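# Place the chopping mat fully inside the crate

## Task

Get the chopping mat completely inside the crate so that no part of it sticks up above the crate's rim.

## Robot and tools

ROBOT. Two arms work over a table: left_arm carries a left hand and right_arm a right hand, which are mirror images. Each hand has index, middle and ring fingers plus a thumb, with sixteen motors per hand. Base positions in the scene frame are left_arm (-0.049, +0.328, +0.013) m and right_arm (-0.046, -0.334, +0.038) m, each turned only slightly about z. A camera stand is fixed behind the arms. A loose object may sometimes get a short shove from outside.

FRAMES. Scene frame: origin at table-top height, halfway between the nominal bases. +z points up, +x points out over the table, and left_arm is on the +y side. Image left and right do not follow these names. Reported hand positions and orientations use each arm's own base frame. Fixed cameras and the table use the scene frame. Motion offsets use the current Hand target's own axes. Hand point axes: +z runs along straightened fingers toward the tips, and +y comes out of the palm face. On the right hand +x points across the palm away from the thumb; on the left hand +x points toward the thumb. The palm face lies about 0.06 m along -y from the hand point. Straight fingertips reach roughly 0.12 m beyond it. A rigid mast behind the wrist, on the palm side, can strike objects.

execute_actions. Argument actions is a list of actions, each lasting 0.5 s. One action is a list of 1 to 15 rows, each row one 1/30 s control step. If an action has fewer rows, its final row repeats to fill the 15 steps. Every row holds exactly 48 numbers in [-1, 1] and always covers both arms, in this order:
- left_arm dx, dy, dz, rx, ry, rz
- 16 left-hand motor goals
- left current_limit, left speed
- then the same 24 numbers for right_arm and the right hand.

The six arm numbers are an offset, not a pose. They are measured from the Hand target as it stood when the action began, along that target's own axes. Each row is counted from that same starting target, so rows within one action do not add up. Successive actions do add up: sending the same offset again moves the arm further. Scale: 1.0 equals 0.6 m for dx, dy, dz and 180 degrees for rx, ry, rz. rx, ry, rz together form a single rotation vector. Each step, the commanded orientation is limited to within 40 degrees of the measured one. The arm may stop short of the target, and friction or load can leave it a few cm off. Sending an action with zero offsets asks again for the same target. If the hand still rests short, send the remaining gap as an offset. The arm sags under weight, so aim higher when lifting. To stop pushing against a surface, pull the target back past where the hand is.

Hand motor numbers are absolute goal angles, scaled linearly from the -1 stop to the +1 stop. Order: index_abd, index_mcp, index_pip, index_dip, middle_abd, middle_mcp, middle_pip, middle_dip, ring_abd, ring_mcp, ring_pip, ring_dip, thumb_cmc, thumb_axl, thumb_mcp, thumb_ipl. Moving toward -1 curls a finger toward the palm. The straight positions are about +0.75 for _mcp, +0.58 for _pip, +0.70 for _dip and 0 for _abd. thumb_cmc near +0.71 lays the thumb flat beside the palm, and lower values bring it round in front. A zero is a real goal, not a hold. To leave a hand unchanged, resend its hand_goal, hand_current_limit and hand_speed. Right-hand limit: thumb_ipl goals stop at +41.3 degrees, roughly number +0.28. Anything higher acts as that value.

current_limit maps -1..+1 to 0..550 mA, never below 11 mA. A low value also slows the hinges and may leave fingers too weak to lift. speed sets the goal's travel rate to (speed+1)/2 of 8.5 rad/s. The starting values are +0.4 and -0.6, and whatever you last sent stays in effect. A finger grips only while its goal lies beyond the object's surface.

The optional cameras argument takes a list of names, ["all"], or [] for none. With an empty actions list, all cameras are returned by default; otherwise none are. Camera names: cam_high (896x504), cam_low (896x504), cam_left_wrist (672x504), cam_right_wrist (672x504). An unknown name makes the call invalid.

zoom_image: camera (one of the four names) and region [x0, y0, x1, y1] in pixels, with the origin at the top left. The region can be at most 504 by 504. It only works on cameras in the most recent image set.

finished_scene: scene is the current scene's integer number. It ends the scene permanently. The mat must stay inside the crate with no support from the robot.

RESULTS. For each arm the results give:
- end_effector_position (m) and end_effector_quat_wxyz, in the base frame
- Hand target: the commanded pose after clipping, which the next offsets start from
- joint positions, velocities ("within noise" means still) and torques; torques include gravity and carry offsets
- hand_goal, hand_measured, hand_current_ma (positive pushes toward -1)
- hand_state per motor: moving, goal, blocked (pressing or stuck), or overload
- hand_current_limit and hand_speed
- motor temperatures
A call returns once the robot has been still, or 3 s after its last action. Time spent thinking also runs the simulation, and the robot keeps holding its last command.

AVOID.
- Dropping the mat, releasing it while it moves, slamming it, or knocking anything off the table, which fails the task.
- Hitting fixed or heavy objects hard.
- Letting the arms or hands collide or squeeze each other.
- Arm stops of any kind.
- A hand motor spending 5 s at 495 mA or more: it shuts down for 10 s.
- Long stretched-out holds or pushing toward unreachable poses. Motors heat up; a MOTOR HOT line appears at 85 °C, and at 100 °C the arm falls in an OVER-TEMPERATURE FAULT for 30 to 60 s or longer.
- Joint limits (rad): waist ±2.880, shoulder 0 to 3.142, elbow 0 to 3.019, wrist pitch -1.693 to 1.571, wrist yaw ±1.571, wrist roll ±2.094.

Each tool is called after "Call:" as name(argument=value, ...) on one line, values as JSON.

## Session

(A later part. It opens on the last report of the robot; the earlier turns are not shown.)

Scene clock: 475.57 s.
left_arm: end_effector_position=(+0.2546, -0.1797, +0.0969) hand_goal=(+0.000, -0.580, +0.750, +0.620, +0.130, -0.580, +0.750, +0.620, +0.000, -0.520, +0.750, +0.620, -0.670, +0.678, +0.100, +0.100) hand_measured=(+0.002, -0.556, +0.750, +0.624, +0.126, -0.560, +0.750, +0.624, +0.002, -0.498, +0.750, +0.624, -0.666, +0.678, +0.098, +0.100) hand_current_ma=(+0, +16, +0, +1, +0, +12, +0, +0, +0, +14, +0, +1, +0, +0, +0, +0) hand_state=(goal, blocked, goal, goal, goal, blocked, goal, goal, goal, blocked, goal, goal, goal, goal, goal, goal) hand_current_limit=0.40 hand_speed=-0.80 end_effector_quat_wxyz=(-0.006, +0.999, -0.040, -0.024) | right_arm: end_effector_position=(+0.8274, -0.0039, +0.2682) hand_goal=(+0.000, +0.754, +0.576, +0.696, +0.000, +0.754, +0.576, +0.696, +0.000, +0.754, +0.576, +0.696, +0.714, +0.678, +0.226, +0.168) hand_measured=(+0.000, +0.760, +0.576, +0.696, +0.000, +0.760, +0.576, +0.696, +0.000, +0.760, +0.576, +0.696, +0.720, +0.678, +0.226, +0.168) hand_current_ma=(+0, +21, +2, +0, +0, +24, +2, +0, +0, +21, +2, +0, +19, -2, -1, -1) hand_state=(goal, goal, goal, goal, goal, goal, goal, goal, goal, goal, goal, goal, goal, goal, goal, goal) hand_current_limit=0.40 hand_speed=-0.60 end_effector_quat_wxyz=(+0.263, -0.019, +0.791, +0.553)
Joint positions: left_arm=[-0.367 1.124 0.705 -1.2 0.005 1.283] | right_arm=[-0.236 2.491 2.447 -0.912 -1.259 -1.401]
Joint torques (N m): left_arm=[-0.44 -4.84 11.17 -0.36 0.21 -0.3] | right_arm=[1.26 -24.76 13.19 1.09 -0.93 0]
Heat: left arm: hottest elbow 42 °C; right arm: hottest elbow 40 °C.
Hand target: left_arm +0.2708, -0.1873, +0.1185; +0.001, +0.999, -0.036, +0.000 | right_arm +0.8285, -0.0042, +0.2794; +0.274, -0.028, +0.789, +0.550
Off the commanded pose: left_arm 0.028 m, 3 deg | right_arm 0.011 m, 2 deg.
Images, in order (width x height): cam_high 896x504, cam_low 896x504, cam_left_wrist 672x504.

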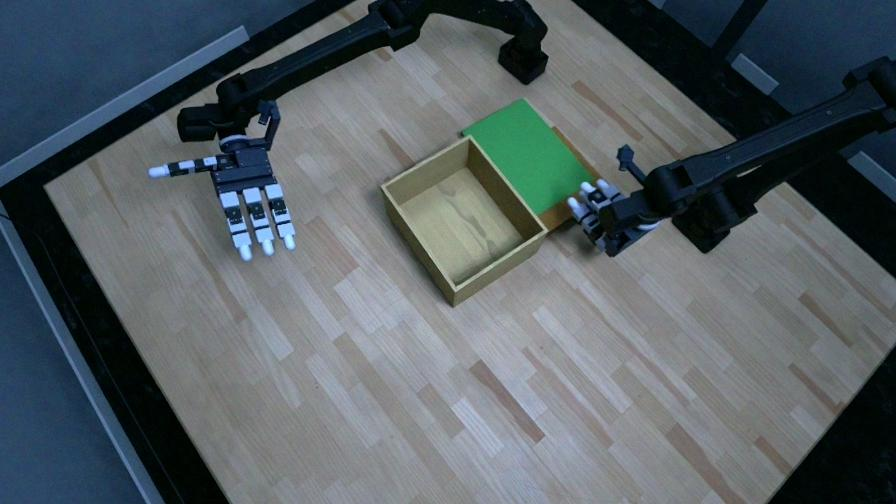

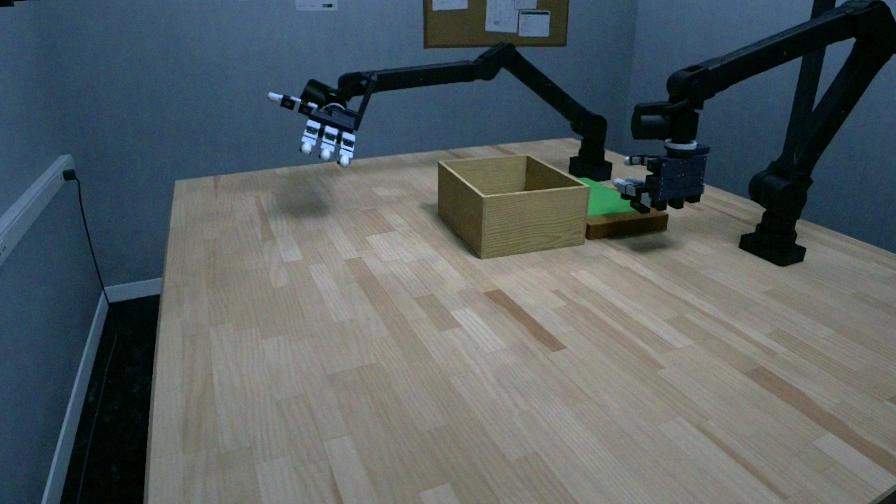

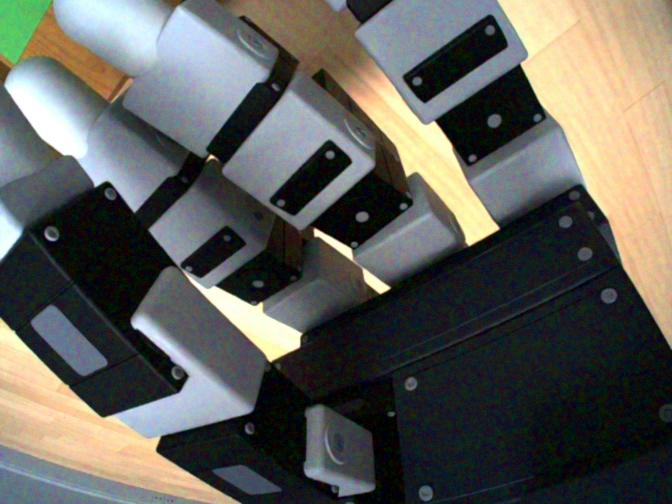

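Call:
execute_actions(actions=[[[-0.012,0,-0.07,0,0,0,0,0.48,0.36,0.696,0,0.48,0.36,0.696,0,0.48,0.36,0.696,-0.571,0.678,0.226,0.168,0.0,-0.6,0,0,0,0,0,0,0,0.754,0.576,0.696,0,0.754,0.576,0.696,0,0.754,0.576,0.696,0.714,0.678,0.226,0.168,0.4,-0.6]],[[-0.012,0,-0.07,0,0,0,0,0.48,0.36,0.696,0,0.48,0.36,0.696,0,0.48,0.36,0.696,-0.571,0.678,0.226,0.168,0.0,-0.6,0,0,0,0,0,0,0,0.754,0.576,0.696,0,0.754,0.576,0.696,0,0.754,0.576,0.696,0.714,0.678,0.226,0.168,0.4,-0.6]],[[0.006,0.08,0,0,0,0,0,0.48,0.36,0.696,0,0.48,0.36,0.696,0,0.48,0.36,0.696,-0.571,0.678,0.226,0.168,0.0,-0.6,0,0,0,0,0,0,0,0.754,0.576,0.696,0,0.754,0.576,0.696,0,0.754,0.576,0.696,0.714,0.678,0.226,0.168,0.4,-0.6]],[[0.006,0.08,0,0,0,0,0,0.48,0.36,0.696,0,0.48,0.36,0.696,0,0.48,0.36,0.696,-0.571,0.678,0.226,0.168,0.0,-0.6,0,0,0,0,0,0,0,0.754,0.576,0.696,0,0.754,0.576,0.696,0,0.754,0.576,0.696,0.714,0.678,0.226,0.168,0.4,-0.6]],[[0.006,0.08,0,0,0,0,0,0.48,0.36,0.696,0,0.48,0.36,0.696,0,0.48,0.36,0.696,-0.571,0.678,0.226,0.168,0.0,-0.6,0,0,0,0,0,0,0,0.754,0.576,0.696,0,0.754,0.576,0.696,0,0.754,0.576,0.696,0.714,0.678,0.226,0.168,0.4,-0.6]]], cameras=["cam_high","cam_low","cam_left_wrist"])

Call:
zoom_image(camera="cam_high", region=[440, 80, 680, 280])

Scene clock: 512.97 s.
left_arm: end_effector_position=(+0.2401, -0.3151, +0.1804) hand_goal=(+0.000, +0.480, +0.360, +0.696, +0.000, +0.480, +0.360, +0.696, +0.000, +0.480, +0.360, +0.696, -0.570, +0.678, +0.226, +0.168) hand_measured=(+0.002, +0.484, +0.364, +0.694, +0.004, +0.482, +0.364, +0.694, +0.002, +0.482, +0.364, +0.694, -0.572, +0.678, +0.216, +0.164) hand_current_ma=(+0, +1, +0, +0, +0, +0, +1, +0, +0, +0, +1, +0, +0, +0, -5, -1) hand_state=(goal, goal, goal, goal, goal, goal, goal, goal, goal, goal, goal, goal, goal, goal, goal, goal) hand_current_limit=0.00 hand_speed=-0.60 end_effector_quat_wxyz=(-0.017, +0.999, -0.043, -0.023) | right_arm: end_effector_position=(+0.8274, -0.0039, +0.2682) hand_goal=(+0.000, +0.754, +0.576, +0.696, +0.000, +0.754, +0.576, +0.696, +0.000, +0.754, +0.576, +0.696, +0.714, +0.678, +0.226, +0.168) hand_measured=(+0.000, +0.760, +0.576, +0.696, +0.000, +0.760, +0.576, +0.696, +0.000, +0.760, +0.576, +0.696, +0.720, +0.678, +0.226, +0.168) hand_current_ma=(+0, +21, +2, +0, +0, +24, +2, +0, +0, +21, +2, +0, +19, -2, -1, -1) hand_state=(goal, goal, goal, goal, goal, goal, goal, goal, goal, goal, goal, goal, goal, goal, goal, goal) hand_current_limit=0.40 hand_speed=-0.60 end_effector_quat_wxyz=(+0.263, -0.019, +0.791, +0.553)
Joint positions: left_arm=[-0.788 1.235 1.027 -1.42 0.007 0.87] | right_arm=[-0.236 2.491 2.447 -0.912 -1.259 -1.401]
Joint torques (N m): left_arm=[0.21 -5.71 12.22 0.49 -0.03 -0.29] | right_arm=[1.08 -24.76 13.19 0.96 -0.91 -0.02]
Heat: left arm: hottest elbow 43 °C; right arm: hottest elbow 40 °C.
Hand target: left_arm +0.2571, -0.3305, +0.2025; +0.000, +0.999, -0.036, +0.000 | right_arm +0.8285, -0.0042, +0.2794; +0.274, -0.028, +0.789, +0.550
Off the commanded pose: left_arm 0.032 m, 3 deg | right_arm 0.011 m, 2 deg.
Images, in order (width x height): cam_high 896x504, cam_low 896x504, cam_left_wrist 672x504.

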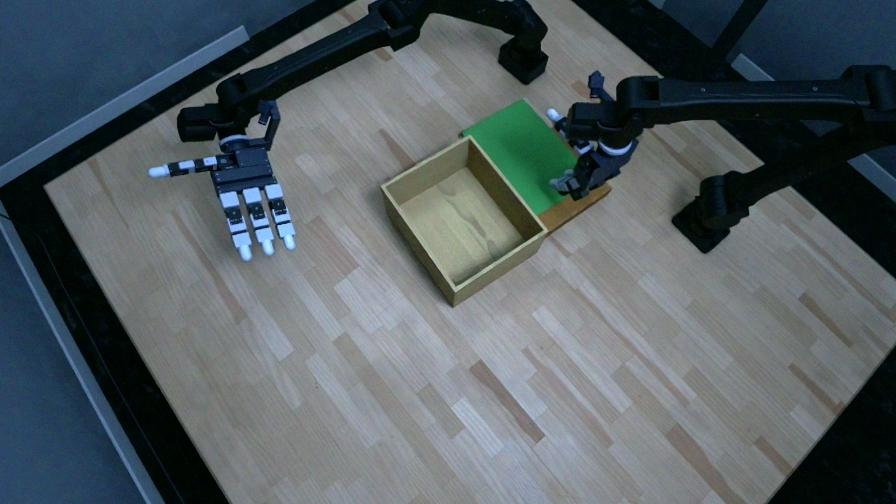

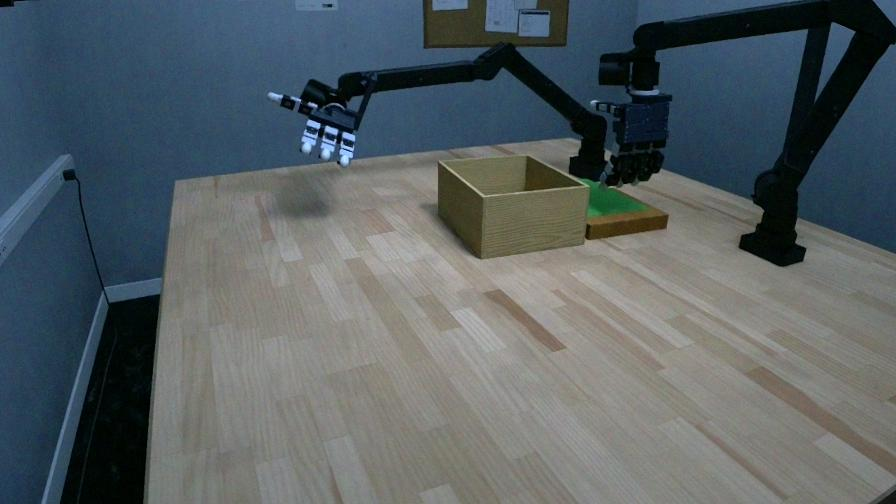

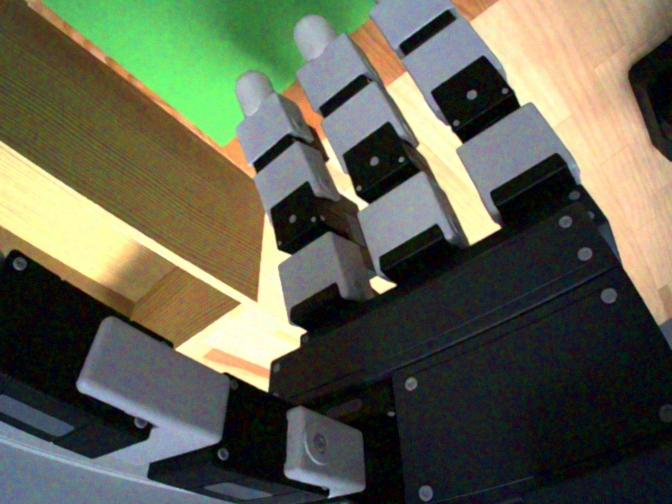

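Scaled by 2.100 from the camera's 896x504 image, which has a finer 1280x720 frame.

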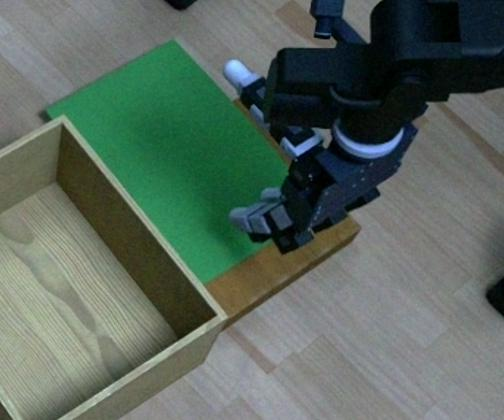

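Call:
execute_actions(actions=[[[0,0.033,0.05,0,0,0,0,0.48,0.36,0.696,0,0.48,0.36,0.696,0,0.48,0.36,0.696,-0.571,0.678,0.226,0.168,0.0,-0.6,0,0,0,0,0,0,0,0.754,0.576,0.696,0,0.754,0.576,0.696,0,0.754,0.576,0.696,0.714,0.678,0.226,0.168,0.4,-0.6]],[[0,0,0.04,0,0,0,0,0.48,0.36,0.696,0,0.48,0.36,0.696,0,0.48,0.36,0.696,-0.571,0.678,0.226,0.168,0.0,-0.6,0,0,0,0,0,0,0,0.754,0.576,0.696,0,0.754,0.576,0.696,0,0.754,0.576,0.696,0.714,0.678,0.226,0.168,0.4,-0.6]]], cameras=["cam_left_wrist"])

Scene clock: 536.90 s.
left_arm: end_effector_position=(+0.2532, -0.3468, +0.1505) hand_goal=(+0.000, +0.480, +0.360, +0.696, +0.000, +0.480, +0.360, +0.696, +0.000, +0.480, +0.360, +0.696, -0.570, +0.678, +0.226, +0.168) hand_measured=(+0.002, +0.484, +0.364, +0.694, +0.004, +0.482, +0.364, +0.694, +0.002, +0.482, +0.364, +0.694, -0.572, +0.678, +0.216, +0.164) hand_current_ma=(+0, +1, +0, +0, +0, +0, +1, +0, +0, +0, +1, +0, +0, +0, -5, -1) hand_state=(goal, goal, goal, goal, goal, goal, goal, goal, goal, goal, goal, goal, goal, goal, goal, goal) hand_current_limit=0.00 hand_speed=-0.60 end_effector_quat_wxyz=(-0.001, +0.999, -0.041, -0.005) | right_arm: end_effector_position=(+0.8274, -0.0039, +0.2682) hand_goal=(+0.000, +0.754, +0.576, +0.696, +0.000, +0.754, +0.576, +0.696, +0.000, +0.754, +0.576, +0.696, +0.714, +0.678, +0.226, +0.168) hand_measured=(+0.000, +0.760, +0.576, +0.696, +0.000, +0.760, +0.576, +0.696, +0.000, +0.760, +0.576, +0.696, +0.720, +0.678, +0.226, +0.168) hand_current_ma=(+0, +21, +2, +0, +0, +24, +2, +0, +0, +21, +2, +0, +19, -2, -1, -1) hand_state=(goal, goal, goal, goal, goal, goal, goal, goal, goal, goal, goal, goal, goal, goal, goal, goal) hand_current_limit=0.40 hand_speed=-0.60 end_effector_quat_wxyz=(+0.263, -0.019, +0.791, +0.553)
Joint positions: left_arm=[-0.827 1.311 1.003 -1.271 0.005 0.826] | right_arm=[-0.236 2.491 2.447 -0.912 -1.259 -1.401]
Joint torques (N m): left_arm=[-0.32 -6.65 7.71 0.85 -0.02 -0.31] | right_arm=[1.14 -24.82 13.18 1.06 -0.93 -0.01]
Heat: left arm: hottest elbow 41 °C; right arm: hottest elbow 41 °C.
Hand target: left_arm +0.2556, -0.3503, +0.1486; +0.001, +0.999, -0.036, -0.001 | right_arm +0.8285, -0.0042, +0.2794; +0.274, -0.028, +0.789, +0.550
Off the commanded pose: left_arm 0.005 m, 1 deg | right_arm 0.011 m, 2 deg.
Images, in order (width x height): cam_left_wrist 672x504.

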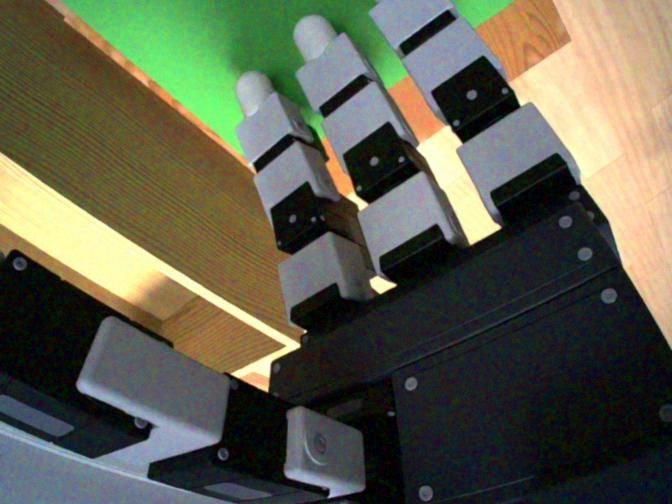

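Call:
execute_actions(actions=[[[0,0,0.03,0,0,0,0,0.48,0.36,0.696,0,0.48,0.36,0.696,0,0.48,0.36,0.696,-0.571,0.678,0.226,0.168,0.0,-0.6,0,0,0,0,0,0,0,0.754,0.576,0.696,0,0.754,0.576,0.696,0,0.754,0.576,0.696,0.714,0.678,0.226,0.168,0.4,-0.6]],[[0,0,0.02,0,0,0,0,0.48,0.36,0.696,0,0.48,0.36,0.696,0,0.48,0.36,0.696,-0.571,0.678,0.226,0.168,0.0,-0.6,0,0,0,0,0,0,0,0.754,0.576,0.696,0,0.754,0.576,0.696,0,0.754,0.576,0.696,0.714,0.678,0.226,0.168,0.4,-0.6]]], cameras=["cam_left_wrist"])

Scene clock: 545.80 s.
left_arm: end_effector_position=(+0.2549, -0.3486, +0.1281) hand_goal=(+0.000, +0.480, +0.360, +0.696, +0.000, +0.480, +0.360, +0.696, +0.000, +0.480, +0.360, +0.696, -0.570, +0.678, +0.226, +0.168) hand_measured=(+0.002, +0.482, +0.362, +0.694, +0.002, +0.478, +0.358, +0.694, +0.000, +0.476, +0.356, +0.694, -0.572, +0.678, +0.216, +0.164) hand_current_ma=(+0, +0, +0, +0, +0, +0, +0, +0, +0, -1, -1, +0, +0, +0, -5, -1) hand_state=(goal, goal, goal, goal, goal, goal, goal, goal, goal, goal, goal, goal, goal, goal, goal, goal) hand_current_limit=0.00 hand_speed=-0.60 end_effector_quat_wxyz=(+0.005, +0.999, -0.041, +0.001) | right_arm: end_effector_position=(+0.8274, -0.0039, +0.2682) hand_goal=(+0.000, +0.754, +0.576, +0.696, +0.000, +0.754, +0.576, +0.696, +0.000, +0.754, +0.576, +0.696, +0.714, +0.678, +0.226, +0.168) hand_measured=(+0.000, +0.760, +0.576, +0.696, +0.000, +0.760, +0.576, +0.696, +0.000, +0.760, +0.576, +0.696, +0.720, +0.678, +0.226, +0.168) hand_current_ma=(+0, +21, +2, +0, +0, +24, +2, +0, +0, +21, +2, +0, +19, -2, -1, -1) hand_state=(goal, goal, goal, goal, goal, goal, goal, goal, goal, goal, goal, goal, goal, goal, goal, goal) hand_current_limit=0.40 hand_speed=-0.60 end_effector_quat_wxyz=(+0.263, -0.019, +0.791, +0.553)
Joint positions: left_arm=[-0.827 1.33 0.956 -1.189 0.005 0.826] | right_arm=[-0.236 2.491 2.447 -0.912 -1.259 -1.401]
Joint torques (N m): left_arm=[-0.15 -5.95 6.94 0.99 -0.03 -0.32] | right_arm=[0.91 -24.59 13.18 1.06 -0.92 -0.02]
Heat: left arm: hottest elbow 40 °C; right arm: hottest elbow 41 °C.
Hand target: left_arm +0.2556, -0.3504, +0.1186; +0.001, +0.999, -0.036, -0.001 | right_arm +0.8285, -0.0042, +0.2794; +0.274, -0.028, +0.789, +0.550
Off the commanded pose: left_arm 0.010 m, 1 deg | right_arm 0.011 m, 2 deg.
Images, in order (width x height): cam_left_wrist 672x504.

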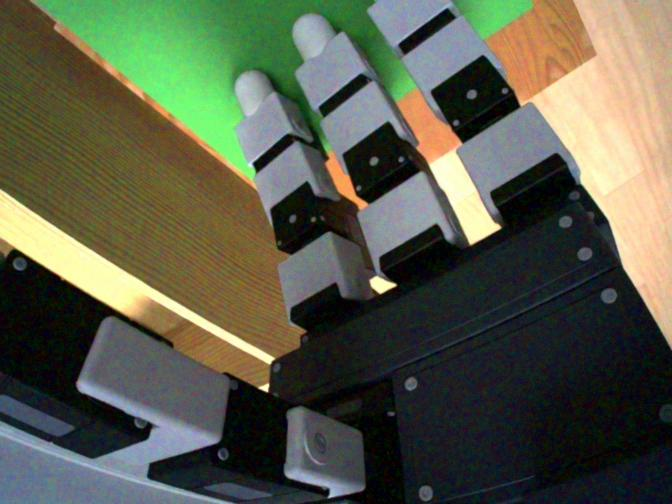

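Call:
execute_actions(actions=[[[0,-0.05,0.005,0,0,0,0,0.48,0.36,0.696,0,0.48,0.36,0.696,0,0.48,0.36,0.696,-0.571,0.678,0.226,0.168,0.0,-0.6,0,0,0,0,0,0,0,0.754,0.576,0.696,0,0.754,0.576,0.696,0,0.754,0.576,0.696,0.714,0.678,0.226,0.168,0.4,-0.6]],[[0,-0.05,0,0,0,0,0,0.48,0.36,0.696,0,0.48,0.36,0.696,0,0.48,0.36,0.696,-0.571,0.678,0.226,0.168,0.0,-0.6,0,0,0,0,0,0,0,0.754,0.576,0.696,0,0.754,0.576,0.696,0,0.754,0.576,0.696,0.714,0.678,0.226,0.168,0.4,-0.6]]], cameras=["cam_left_wrist","cam_high"])

Scene clock: 557.23 s.
left_arm: end_effector_position=(+0.2646, -0.2985, +0.1248) hand_goal=(+0.000, +0.480, +0.360, +0.696, +0.000, +0.480, +0.360, +0.696, +0.000, +0.480, +0.360, +0.696, -0.570, +0.678, +0.226, +0.168) hand_measured=(+0.002, +0.464, +0.350, +0.690, +0.002, +0.460, +0.342, +0.688, +0.000, +0.454, +0.340, +0.686, -0.572, +0.678, +0.216, +0.164) hand_current_ma=(+0, -8, -3, -1, +0, -12, -8, -2, +0, -19, -10, -3, +0, +0, -5, -1) hand_state=(goal, goal, goal, goal, goal, blocked, goal, goal, goal, blocked, goal, goal, goal, goal, goal, goal) hand_current_limit=0.00 hand_speed=-0.60 end_effector_quat_wxyz=(+0.013, +1.000, -0.026, +0.005) | right_arm: end_effector_position=(+0.8274, -0.0039, +0.2682) hand_goal=(+0.000, +0.754, +0.576, +0.696, +0.000, +0.754, +0.576, +0.696, +0.000, +0.754, +0.576, +0.696, +0.714, +0.678, +0.226, +0.168) hand_measured=(+0.000, +0.760, +0.576, +0.696, +0.000, +0.760, +0.576, +0.696, +0.000, +0.760, +0.576, +0.696, +0.720, +0.678, +0.226, +0.168) hand_current_ma=(+0, +21, +2, +0, +0, +24, +2, +0, +0, +21, +2, +0, +19, -2, -1, -1) hand_state=(goal, goal, goal, goal, goal, goal, goal, goal, goal, goal, goal, goal, goal, goal, goal, goal) hand_current_limit=0.40 hand_speed=-0.60 end_effector_quat_wxyz=(+0.263, -0.019, +0.791, +0.553)
Joint positions: left_arm=[-0.703 1.244 0.865 -1.169 0.013 0.92] | right_arm=[-0.236 2.491 2.447 -0.912 -1.259 -1.401]
Joint torques (N m): left_arm=[1.03 -5.71 6.24 0.14 -0.29 0.06] | right_arm=[1.14 -24.82 13.18 1.03 -0.92 -0.04]
Heat: left arm: hottest elbow 39 °C; right arm: hottest elbow 41 °C.
Hand target: left_arm +0.2599, -0.2906, +0.1154; +0.001, +0.999, -0.036, -0.001 | right_arm +0.8285, -0.0042, +0.2794; +0.274, -0.028, +0.789, +0.550
Off the commanded pose: left_arm 0.013 m, 2 deg | right_arm 0.011 m, 2 deg.
Images, in order (width x height): cam_high 896x504, cam_left_wrist 672x504.

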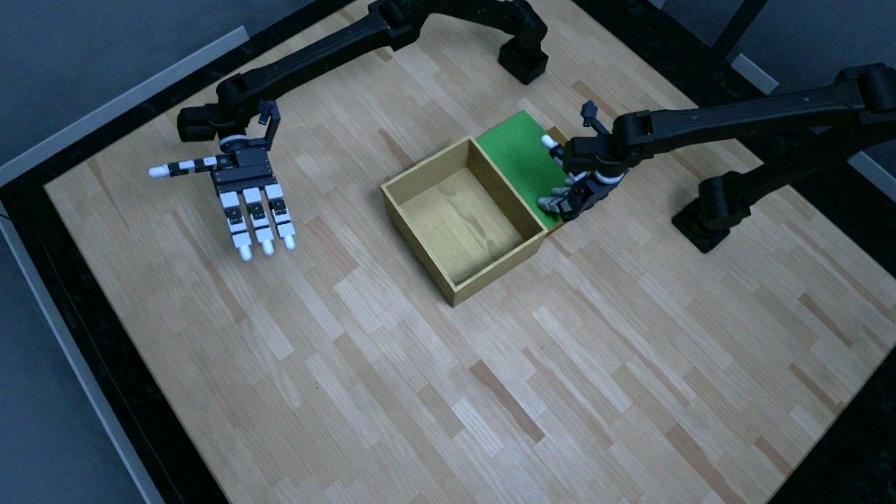

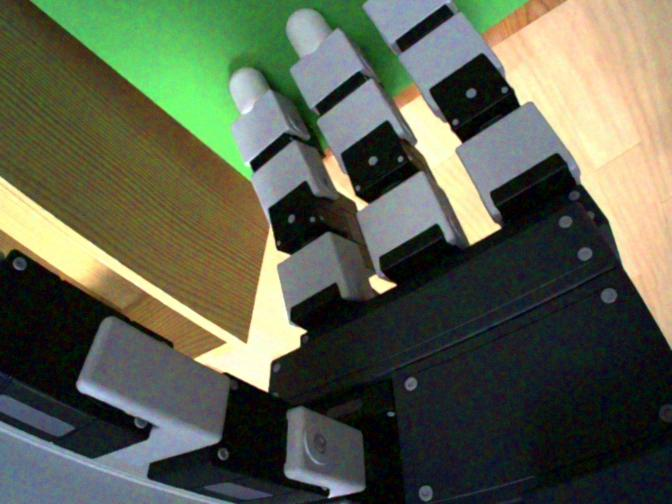

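Call:
execute_actions(actions=[[[-0.008,-0.05,0.0,0,0,0,0,0.48,0.36,0.696,0,0.48,0.36,0.696,0,0.48,0.36,0.696,-0.571,0.678,0.226,0.168,0.0,-0.6,0,0,0,0,0,0,0,0.754,0.576,0.696,0,0.754,0.576,0.696,0,0.754,0.576,0.696,0.714,0.678,0.226,0.168,0.4,-0.6]],[[-0.005,-0.05,0,0,0,0,0,0.48,0.36,0.696,0,0.48,0.36,0.696,0,0.48,0.36,0.696,-0.571,0.678,0.226,0.168,0.0,-0.6,0,0,0,0,0,0,0,0.754,0.576,0.696,0,0.754,0.576,0.696,0,0.754,0.576,0.696,0.714,0.678,0.226,0.168,0.4,-0.6]],[[-0.003,-0.05,0,0,0,0,0,0.48,0.36,0.696,0,0.48,0.36,0.696,0,0.48,0.36,0.696,-0.571,0.678,0.226,0.168,0.0,-0.6,0,0,0,0,0,0,0,0.754,0.576,0.696,0,0.754,0.576,0.696,0,0.754,0.576,0.696,0.714,0.678,0.226,0.168,0.4,-0.6]]], cameras=["cam_left_wrist","cam_high","cam_low"])

Scene clock: 572.37 s.
left_arm: end_effector_position=(+0.2600, -0.2036, +0.1166) hand_goal=(+0.000, +0.480, +0.360, +0.696, +0.000, +0.480, +0.360, +0.696, +0.000, +0.480, +0.360, +0.696, -0.570, +0.678, +0.226, +0.168) hand_measured=(+0.002, +0.480, +0.358, +0.694, +0.002, +0.480, +0.358, +0.694, +0.002, +0.476, +0.352, +0.690, -0.572, +0.678, +0.216, +0.164) hand_current_ma=(+0, +0, +0, +0, +0, +0, +0, +0, +0, -1, -2, -2, +0, +0, -5, -1) hand_state=(goal, goal, goal, goal, goal, goal, goal, goal, goal, goal, goal, goal, goal, goal, goal, goal) hand_current_limit=0.00 hand_speed=-0.60 end_effector_quat_wxyz=(+0.004, +1.000, -0.029, +0.004) | right_arm: end_effector_position=(+0.8274, -0.0039, +0.2682) hand_goal=(+0.000, +0.754, +0.576, +0.696, +0.000, +0.754, +0.576, +0.696, +0.000, +0.754, +0.576, +0.696, +0.714, +0.678, +0.226, +0.168) hand_measured=(+0.000, +0.760, +0.576, +0.696, +0.000, +0.760, +0.576, +0.696, +0.000, +0.760, +0.576, +0.696, +0.720, +0.678, +0.226, +0.168) hand_current_ma=(+0, +21, +2, +0, +0, +24, +2, +0, +0, +21, +2, +0, +19, -2, -1, -1) hand_state=(goal, goal, goal, goal, goal, goal, goal, goal, goal, goal, goal, goal, goal, goal, goal, goal) hand_current_limit=0.40 hand_speed=-0.60 end_effector_quat_wxyz=(+0.263, -0.019, +0.791, +0.553)
Joint positions: left_arm=[-0.447 1.098 0.736 -1.199 0.004 1.183] | right_arm=[-0.236 2.491 2.447 -0.912 -1.259 -1.401]
Joint torques (N m): left_arm=[0.91 -4.13 7.3 -0.17 0.06 0.01] | right_arm=[1.08 -24.76 13.16 1.03 -0.93 -0.03]
Heat: left arm: hottest elbow 38 °C; right arm: hottest elbow 41 °C.
Hand target: left_arm +0.2567, -0.2001, +0.1154; +0.000, +0.999, -0.036, -0.001 | right_arm +0.8285, -0.0042, +0.2794; +0.274, -0.028, +0.789, +0.550
Off the commanded pose: left_arm 0.005 m, 1 deg | right_arm 0.011 m, 2 deg.
Images, in order (width x height): cam_high 896x504, cam_low 896x504, cam_left_wrist 672x504.

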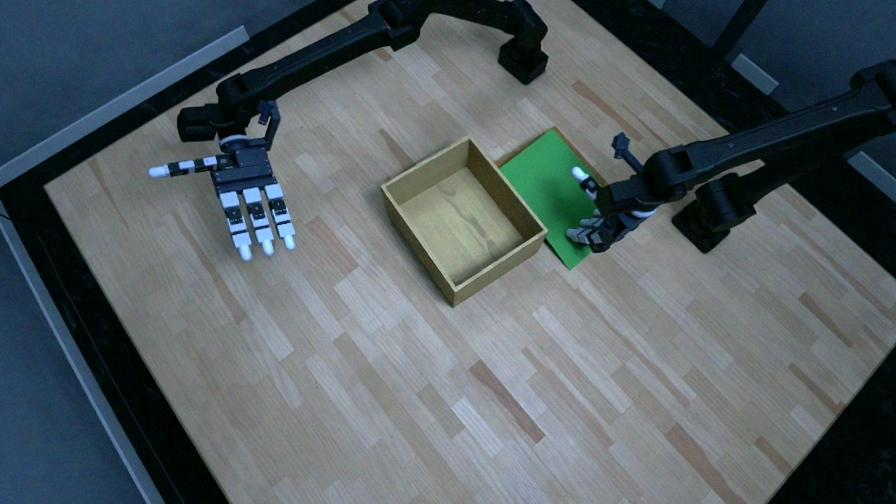

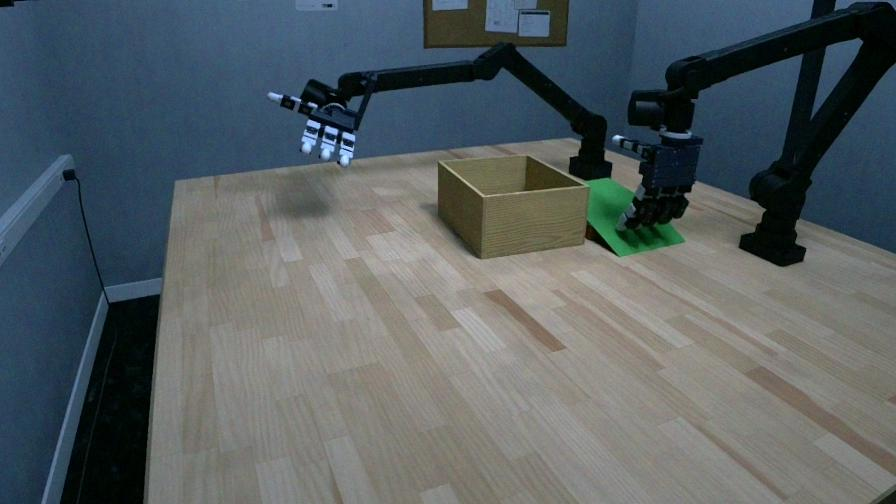

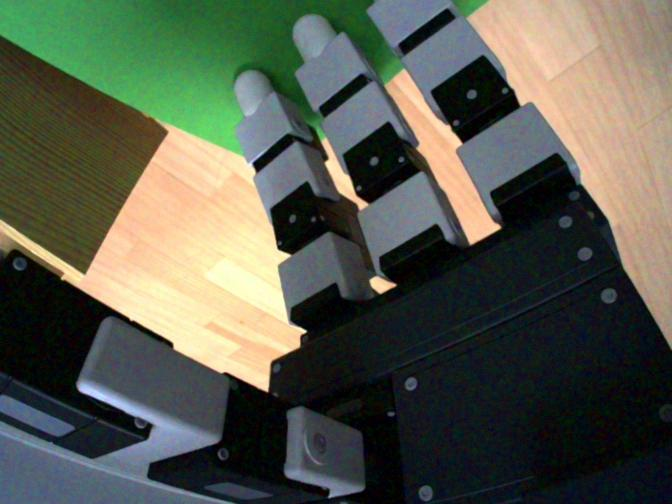

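Call:
execute_actions(actions=[[[0,0,-0.08,0,0,0,0,0.48,0.36,0.696,0,0.48,0.36,0.696,0,0.48,0.36,0.696,-0.571,0.678,0.226,0.168,0.2,-0.6,0,0,0,0,0,0,0,0.754,0.576,0.696,0,0.754,0.576,0.696,0,0.754,0.576,0.696,0.714,0.678,0.226,0.168,0.4,-0.6]],[[0,-0.08,0,0,0,0,0,0.274,0.139,0.696,0,0.274,0.139,0.696,0,0.274,0.139,0.696,-0.671,0.678,0.226,0.168,0.2,-0.6,0,0,0,0,0,0,0,0.754,0.576,0.696,0,0.754,0.576,0.696,0,0.754,0.576,0.696,0.714,0.678,0.226,0.168,0.4,-0.6]],[[0,-0.08,0,0,0,0,0,0.274,0.139,0.696,0,0.274,0.139,0.696,0,0.274,0.139,0.696,-0.671,0.678,0.226,0.168,0.2,-0.6,0,0,0,0,0,0,0,0.754,0.576,0.696,0,0.754,0.576,0.696,0,0.754,0.576,0.696,0.714,0.678,0.226,0.168,0.4,-0.6]],[[0,0,0.08,0,0,0,0,0.274,0.139,0.696,0,0.274,0.139,0.696,0,0.274,0.139,0.696,-0.671,0.678,0.226,0.168,0.2,-0.6,0,0,0,0,0,0,0,0.754,0.576,0.696,0,0.754,0.576,0.696,0,0.754,0.576,0.696,0.714,0.678,0.226,0.168,0.4,-0.6]],[[0,0,0.07,0,0,0,0,0.274,0.139,0.696,0,0.274,0.139,0.696,0,0.274,0.139,0.696,-0.671,0.678,0.226,0.168,0.2,-0.6,0,0,0,0,0,0,0,0.754,0.576,0.696,0,0.754,0.576,0.696,0,0.754,0.576,0.696,0.714,0.678,0.226,0.168,0.4,-0.6]]], cameras=["cam_left_wrist","cam_high","cam_low"])

Call:
zoom_image(camera="cam_low", region=[560, 150, 740, 280])

Scene clock: 606.40 s.
left_arm: end_effector_position=(+0.2603, -0.1047, +0.0737) hand_goal=(+0.000, +0.274, +0.140, +0.696, +0.000, +0.274, +0.140, +0.696, +0.000, +0.274, +0.140, +0.696, -0.670, +0.678, +0.226, +0.168) hand_measured=(+0.002, +0.284, +0.144, +0.694, +0.002, +0.282, +0.148, +0.694, +0.002, +0.284, +0.146, +0.694, -0.668, +0.678, +0.216, +0.164) hand_current_ma=(+0, +3, +1, +0, +0, +3, +2, +0, +0, +3, +1, +0, +0, +0, -4, -1) hand_state=(goal, goal, goal, goal, goal, goal, goal, goal, goal, goal, goal, goal, goal, goal, goal, goal) hand_current_limit=0.20 hand_speed=-0.60 end_effector_quat_wxyz=(-0.002, +1.000, -0.031, -0.005) | right_arm: end_effector_position=(+0.8274, -0.0039, +0.2682) hand_goal=(+0.000, +0.754, +0.576, +0.696, +0.000, +0.754, +0.576, +0.696, +0.000, +0.754, +0.576, +0.696, +0.714, +0.678, +0.226, +0.168) hand_measured=(+0.000, +0.760, +0.576, +0.696, +0.000, +0.760, +0.576, +0.696, +0.000, +0.760, +0.576, +0.696, +0.720, +0.678, +0.226, +0.168) hand_current_ma=(+0, +21, +2, +0, +0, +24, +2, +0, +0, +21, +2, +0, +19, -2, -1, -1) hand_state=(goal, goal, goal, goal, goal, goal, goal, goal, goal, goal, goal, goal, goal, goal, goal, goal) hand_current_limit=0.40 hand_speed=-0.60 end_effector_quat_wxyz=(+0.263, -0.019, +0.791, +0.553)
Joint positions: left_arm=[-0.077 1.09 0.612 -1.102 -0.004 1.556] | right_arm=[-0.236 2.491 2.447 -0.912 -1.259 -1.401]
Joint torques (N m): left_arm=[0.85 -2.78 7.3 0.59 0.4 -0.03] | right_arm=[0.97 -24.7 13.19 1.09 -0.93 -0.02]
Motor temperatures (°C): left_arm=[27 27 37 29 25 29] | right_arm=[32 38 41 29 29 25]
Heat: left arm: hottest elbow 37 °C; right arm: hottest elbow 41 °C.
Hand target: left_arm +0.2636, -0.1043, +0.0734; +0.001, +0.999, -0.035, +0.000 | right_arm +0.8285, -0.0042, +0.2794; +0.274, -0.028, +0.789, +0.550
Off the commanded pose: left_arm 0.003 m, 1 deg | right_arm 0.011 m, 2 deg.
Images, in order (width x height): cam_high 896x504, cam_low 896x504, cam_left_wrist 672x504.

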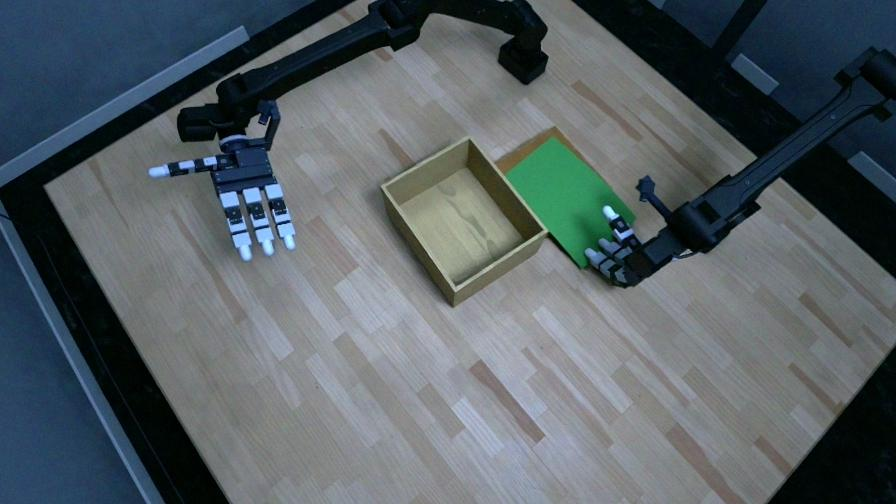

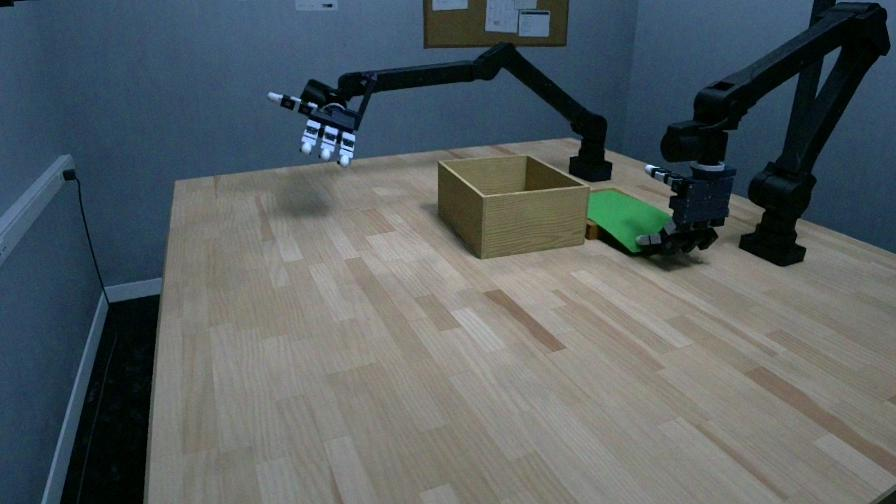

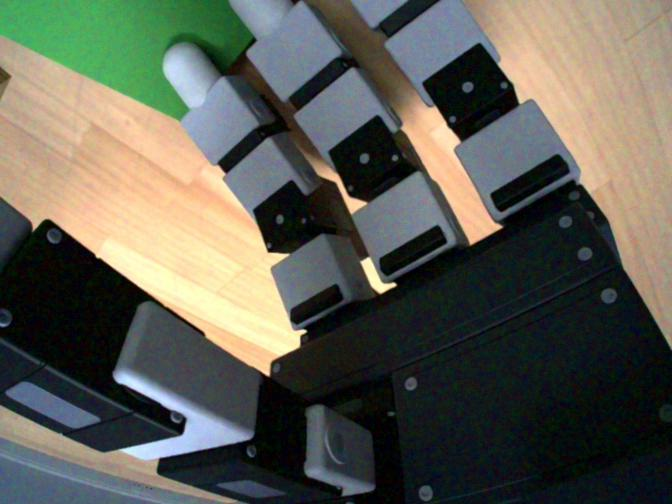

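Scaled by 2.800 from the camera's 896x504 image, which has a finer 1280x720 frame.

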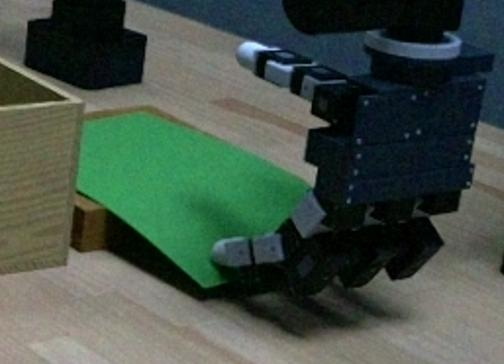

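Call:
zoom_image(camera="cam_high", region=[480, 110, 680, 300])

Scaled by 2.520 from the camera's 896x504 image, which has a finer 1280x720 frame.

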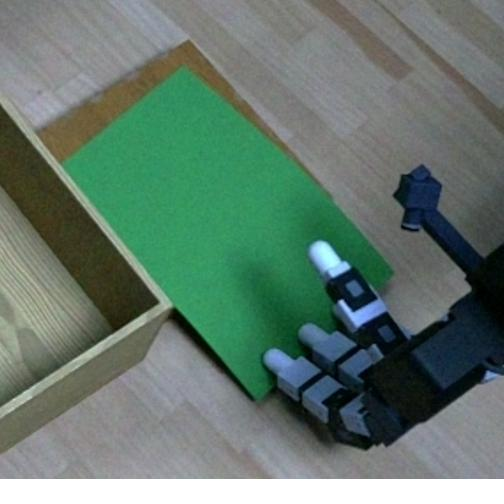

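Call:
execute_actions(actions=[[[0,0,-0.07,0,0,0,0,0.274,0.139,0.696,0,0.274,0.139,0.696,0,0.274,0.139,0.696,-0.671,0.678,0.226,0.168,0.2,-0.6,0,0,0,0,0,0,0,0.754,0.576,0.696,0,0.754,0.576,0.696,0,0.754,0.576,0.696,0.714,0.678,0.226,0.168,0.4,-0.6]],[[0,-0.08,0,0,0,0,0,0.274,0.139,0.696,0,0.274,0.139,0.696,0,0.274,0.139,0.696,-0.671,0.678,0.226,0.168,0.2,-0.6,0,0,0,0,0,0,0,0.754,0.576,0.696,0,0.754,0.576,0.696,0,0.754,0.576,0.696,0.714,0.678,0.226,0.168,0.4,-0.6]]], cameras=["cam_left_wrist","cam_high","cam_low"])

Call:
zoom_image(camera="cam_low", region=[560, 150, 740, 280])

Call:
zoom_image(camera="cam_high", region=[480, 110, 680, 300])

Scene clock: 637.87 s.
left_arm: end_effector_position=(+0.2507, -0.0593, +0.0974) hand_goal=(+0.000, +0.274, +0.140, +0.696, +0.000, +0.274, +0.140, +0.696, +0.000, +0.274, +0.140, +0.696, -0.670, +0.678, +0.226, +0.168) hand_measured=(+0.002, +0.284, +0.144, +0.694, +0.002, +0.282, +0.148, +0.694, +0.002, +0.284, +0.146, +0.694, -0.668, +0.678, +0.216, +0.164) hand_current_ma=(+0, +3, +0, +0, +0, +2, +2, +0, +0, +3, +1, +0, +0, +0, -4, -1) hand_state=(goal, goal, goal, goal, goal, goal, goal, goal, goal, goal, goal, goal, goal, goal, goal, goal) hand_current_limit=0.20 hand_speed=-0.60 end_effector_quat_wxyz=(+0.000, +0.999, -0.030, -0.019) | right_arm: end_effector_position=(+0.8274, -0.0039, +0.2682) hand_goal=(+0.000, +0.754, +0.576, +0.696, +0.000, +0.754, +0.576, +0.696, +0.000, +0.754, +0.576, +0.696, +0.714, +0.678, +0.226, +0.168) hand_measured=(+0.000, +0.760, +0.576, +0.696, +0.000, +0.760, +0.576, +0.696, +0.000, +0.760, +0.576, +0.696, +0.720, +0.678, +0.226, +0.168) hand_current_ma=(+0, +21, +2, +0, +0, +24, +2, +0, +0, +21, +2, +0, +19, -2, -1, -1) hand_state=(goal, goal, goal, goal, goal, goal, goal, goal, goal, goal, goal, goal, goal, goal, goal, goal) hand_current_limit=0.40 hand_speed=-0.60 end_effector_quat_wxyz=(+0.263, -0.019, +0.791, +0.553)
Joint positions: left_arm=[0.113 1.047 0.653 -1.213 -0.005 1.744] | right_arm=[-0.236 2.491 2.447 -0.912 -1.259 -1.401]
Joint torques (N m): left_arm=[0.91 -2.61 11.21 -0.35 0.39 0] | right_arm=[0.91 -24.76 13.12 1.05 -0.92 -0.03]
Heat: left arm: hottest elbow 36 °C; right arm: hottest elbow 42 °C.
Hand target: left_arm +0.2670, -0.0565, +0.1153; +0.001, +0.999, -0.036, +0.000 | right_arm +0.8285, -0.0042, +0.2794; +0.274, -0.028, +0.789, +0.550
Off the commanded pose: left_arm 0.024 m, 2 deg | right_arm 0.011 m, 2 deg.
Images, in order (width x height): cam_high 896x504, cam_low 896x504, cam_left_wrist 672x504.

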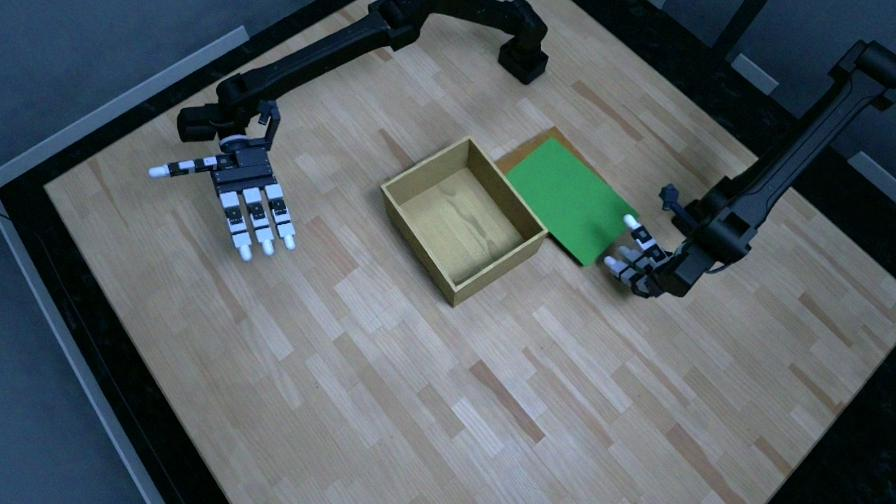

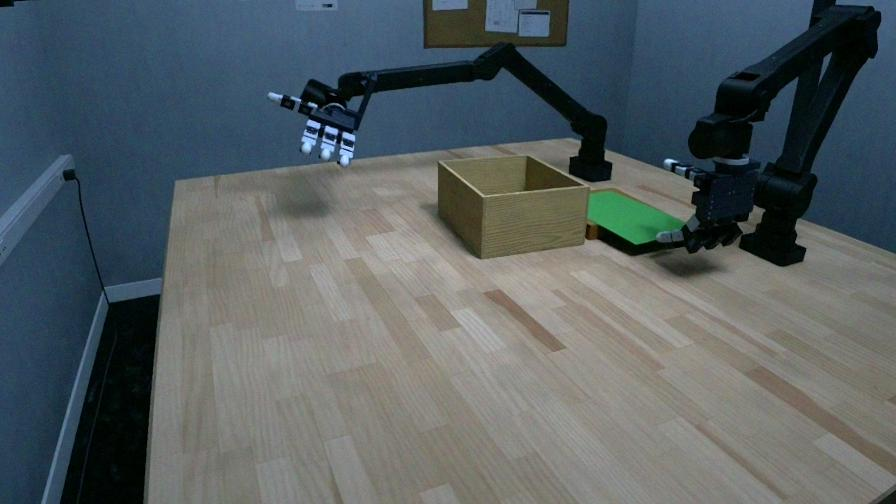

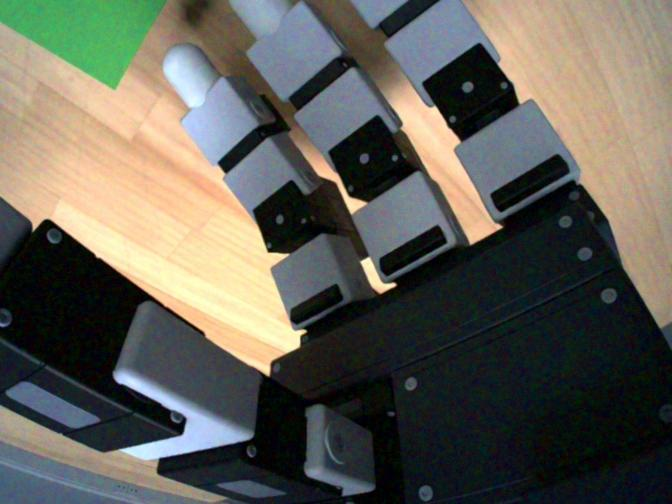

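Scaled by 2.800 from the camera's 896x504 image, which has a finer 1280x720 frame.

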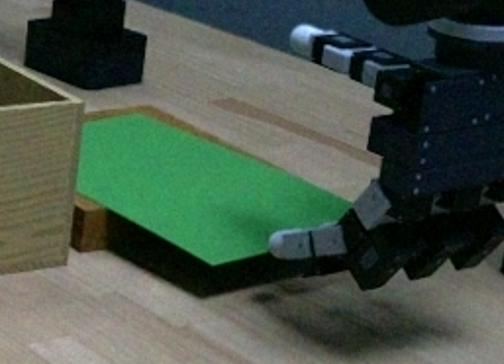

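Scaled by 2.520 from the camera's 896x504 image, which has a finer 1280x720 frame.

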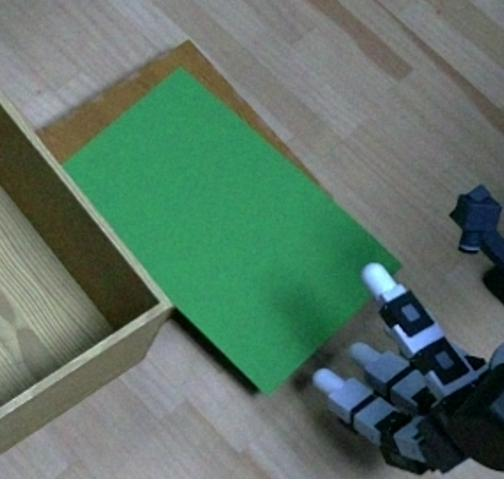

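Call:
execute_actions(actions=[[[0,0,0.045,0,0,0,0,0.274,0.139,0.696,0,0.274,0.139,0.696,0,0.274,0.139,0.696,-0.671,0.678,0.226,0.168,0.2,-0.6,0,0,0,0,0,0,0,0.754,0.576,0.696,0,0.754,0.576,0.696,0,0.754,0.576,0.696,0.714,0.678,0.226,0.168,0.4,-0.6]],[[0,0,0.045,0,0,0,0,0.274,0.139,0.696,0,0.274,0.139,0.696,0,0.274,0.139,0.696,-0.671,0.678,0.226,0.168,0.2,-0.6,0,0,0,0,0,0,0,0.754,0.576,0.696,0,0.754,0.576,0.696,0,0.754,0.576,0.696,0.714,0.678,0.226,0.168,0.4,-0.6]],[[0,0.05,0,0,0,0,0,0.274,0.139,0.696,0,0.274,0.139,0.696,0,0.274,0.139,0.696,-0.671,0.678,0.226,0.168,0.2,-0.6,0,0,0,0,0,0,0,0.754,0.576,0.696,0,0.754,0.576,0.696,0,0.754,0.576,0.696,0.714,0.678,0.226,0.168,0.4,-0.6]]], cameras=["cam_left_wrist","cam_high","cam_low"])

Call:
zoom_image(camera="cam_low", region=[560, 150, 740, 280])

Scene clock: 658.23 s.
left_arm: end_effector_position=(+0.2610, -0.0850, +0.0600) hand_goal=(+0.000, +0.274, +0.140, +0.696, +0.000, +0.274, +0.140, +0.696, +0.000, +0.274, +0.140, +0.696, -0.670, +0.678, +0.226, +0.168) hand_measured=(+0.002, +0.284, +0.144, +0.694, +0.002, +0.282, +0.148, +0.694, +0.002, +0.284, +0.146, +0.694, -0.668, +0.678, +0.216, +0.164) hand_current_ma=(+0, +3, +0, +0, +0, +2, +2, +0, +0, +3, +1, +0, +0, +0, -4, -1) hand_state=(goal, goal, goal, goal, goal, goal, goal, goal, goal, goal, goal, goal, goal, goal, goal, goal) hand_current_limit=0.20 hand_speed=-0.60 end_effector_quat_wxyz=(+0.002, +0.999, -0.041, -0.009) | right_arm: end_effector_position=(+0.8274, -0.0039, +0.2682) hand_goal=(+0.000, +0.754, +0.576, +0.696, +0.000, +0.754, +0.576, +0.696, +0.000, +0.754, +0.576, +0.696, +0.714, +0.678, +0.226, +0.168) hand_measured=(+0.000, +0.760, +0.576, +0.696, +0.000, +0.760, +0.576, +0.696, +0.000, +0.760, +0.576, +0.696, +0.720, +0.678, +0.226, +0.168) hand_current_ma=(+0, +21, +2, +0, +0, +24, +2, +0, +0, +21, +2, +0, +19, -2, -1, -1) hand_state=(goal, goal, goal, goal, goal, goal, goal, goal, goal, goal, goal, goal, goal, goal, goal, goal) hand_current_limit=0.40 hand_speed=-0.60 end_effector_quat_wxyz=(+0.263, -0.019, +0.791, +0.553)
Joint positions: left_arm=[0.01 1.127 0.594 -1.055 0.002 1.663] | right_arm=[-0.236 2.491 2.447 -0.912 -1.259 -1.401]
Joint torques (N m): left_arm=[-0.26 -3.96 6.93 0.49 0.21 -0.32] | right_arm=[0.97 -24.94 13.14 1.01 -0.92 -0.04]
Heat: left arm: hottest elbow 39 °C; right arm: hottest elbow 42 °C.
Hand target: left_arm +0.2648, -0.0864, +0.0613; +0.001, +0.999, -0.036, -0.001 | right_arm +0.8285, -0.0042, +0.2794; +0.274, -0.028, +0.789, +0.550
Off the commanded pose: left_arm 0.004 m, 1 deg | right_arm 0.011 m, 2 deg.
Images, in order (width x height): cam_high 896x504, cam_low 896x504, cam_left_wrist 672x504.

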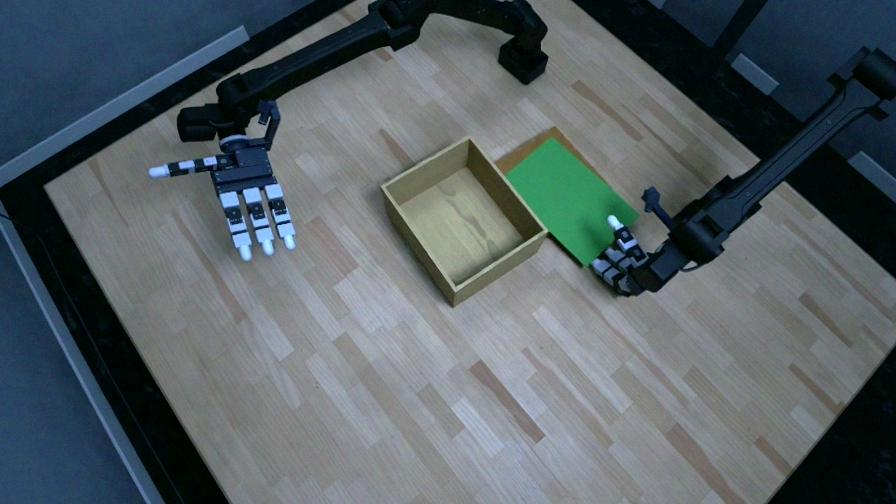

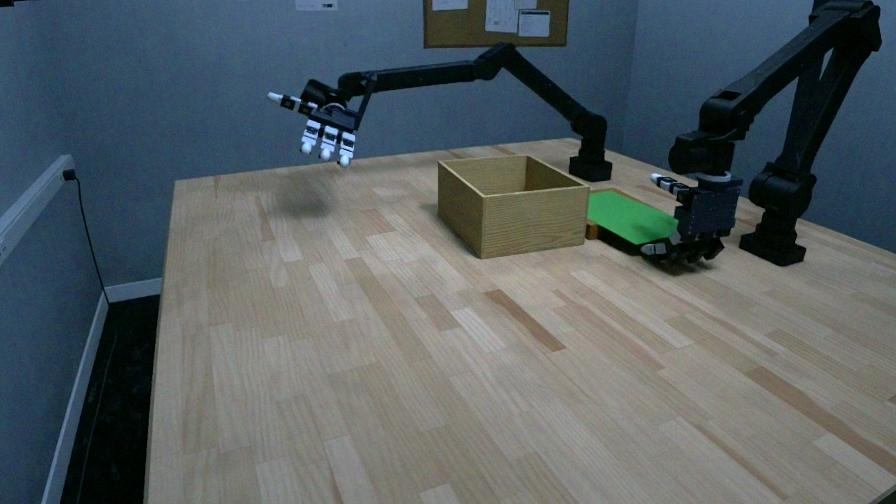

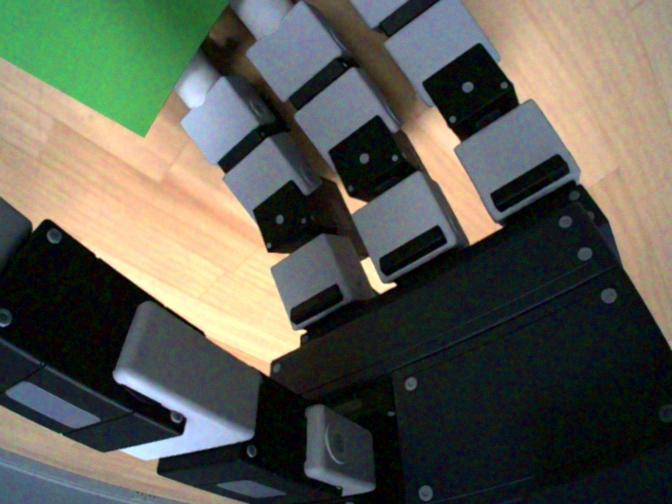

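Scaled by 2.800 from the camera's 896x504 image, which has a finer 1280x720 frame.

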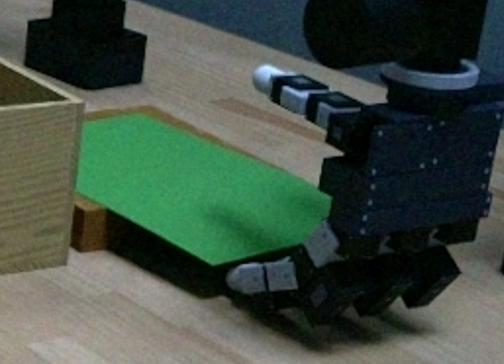

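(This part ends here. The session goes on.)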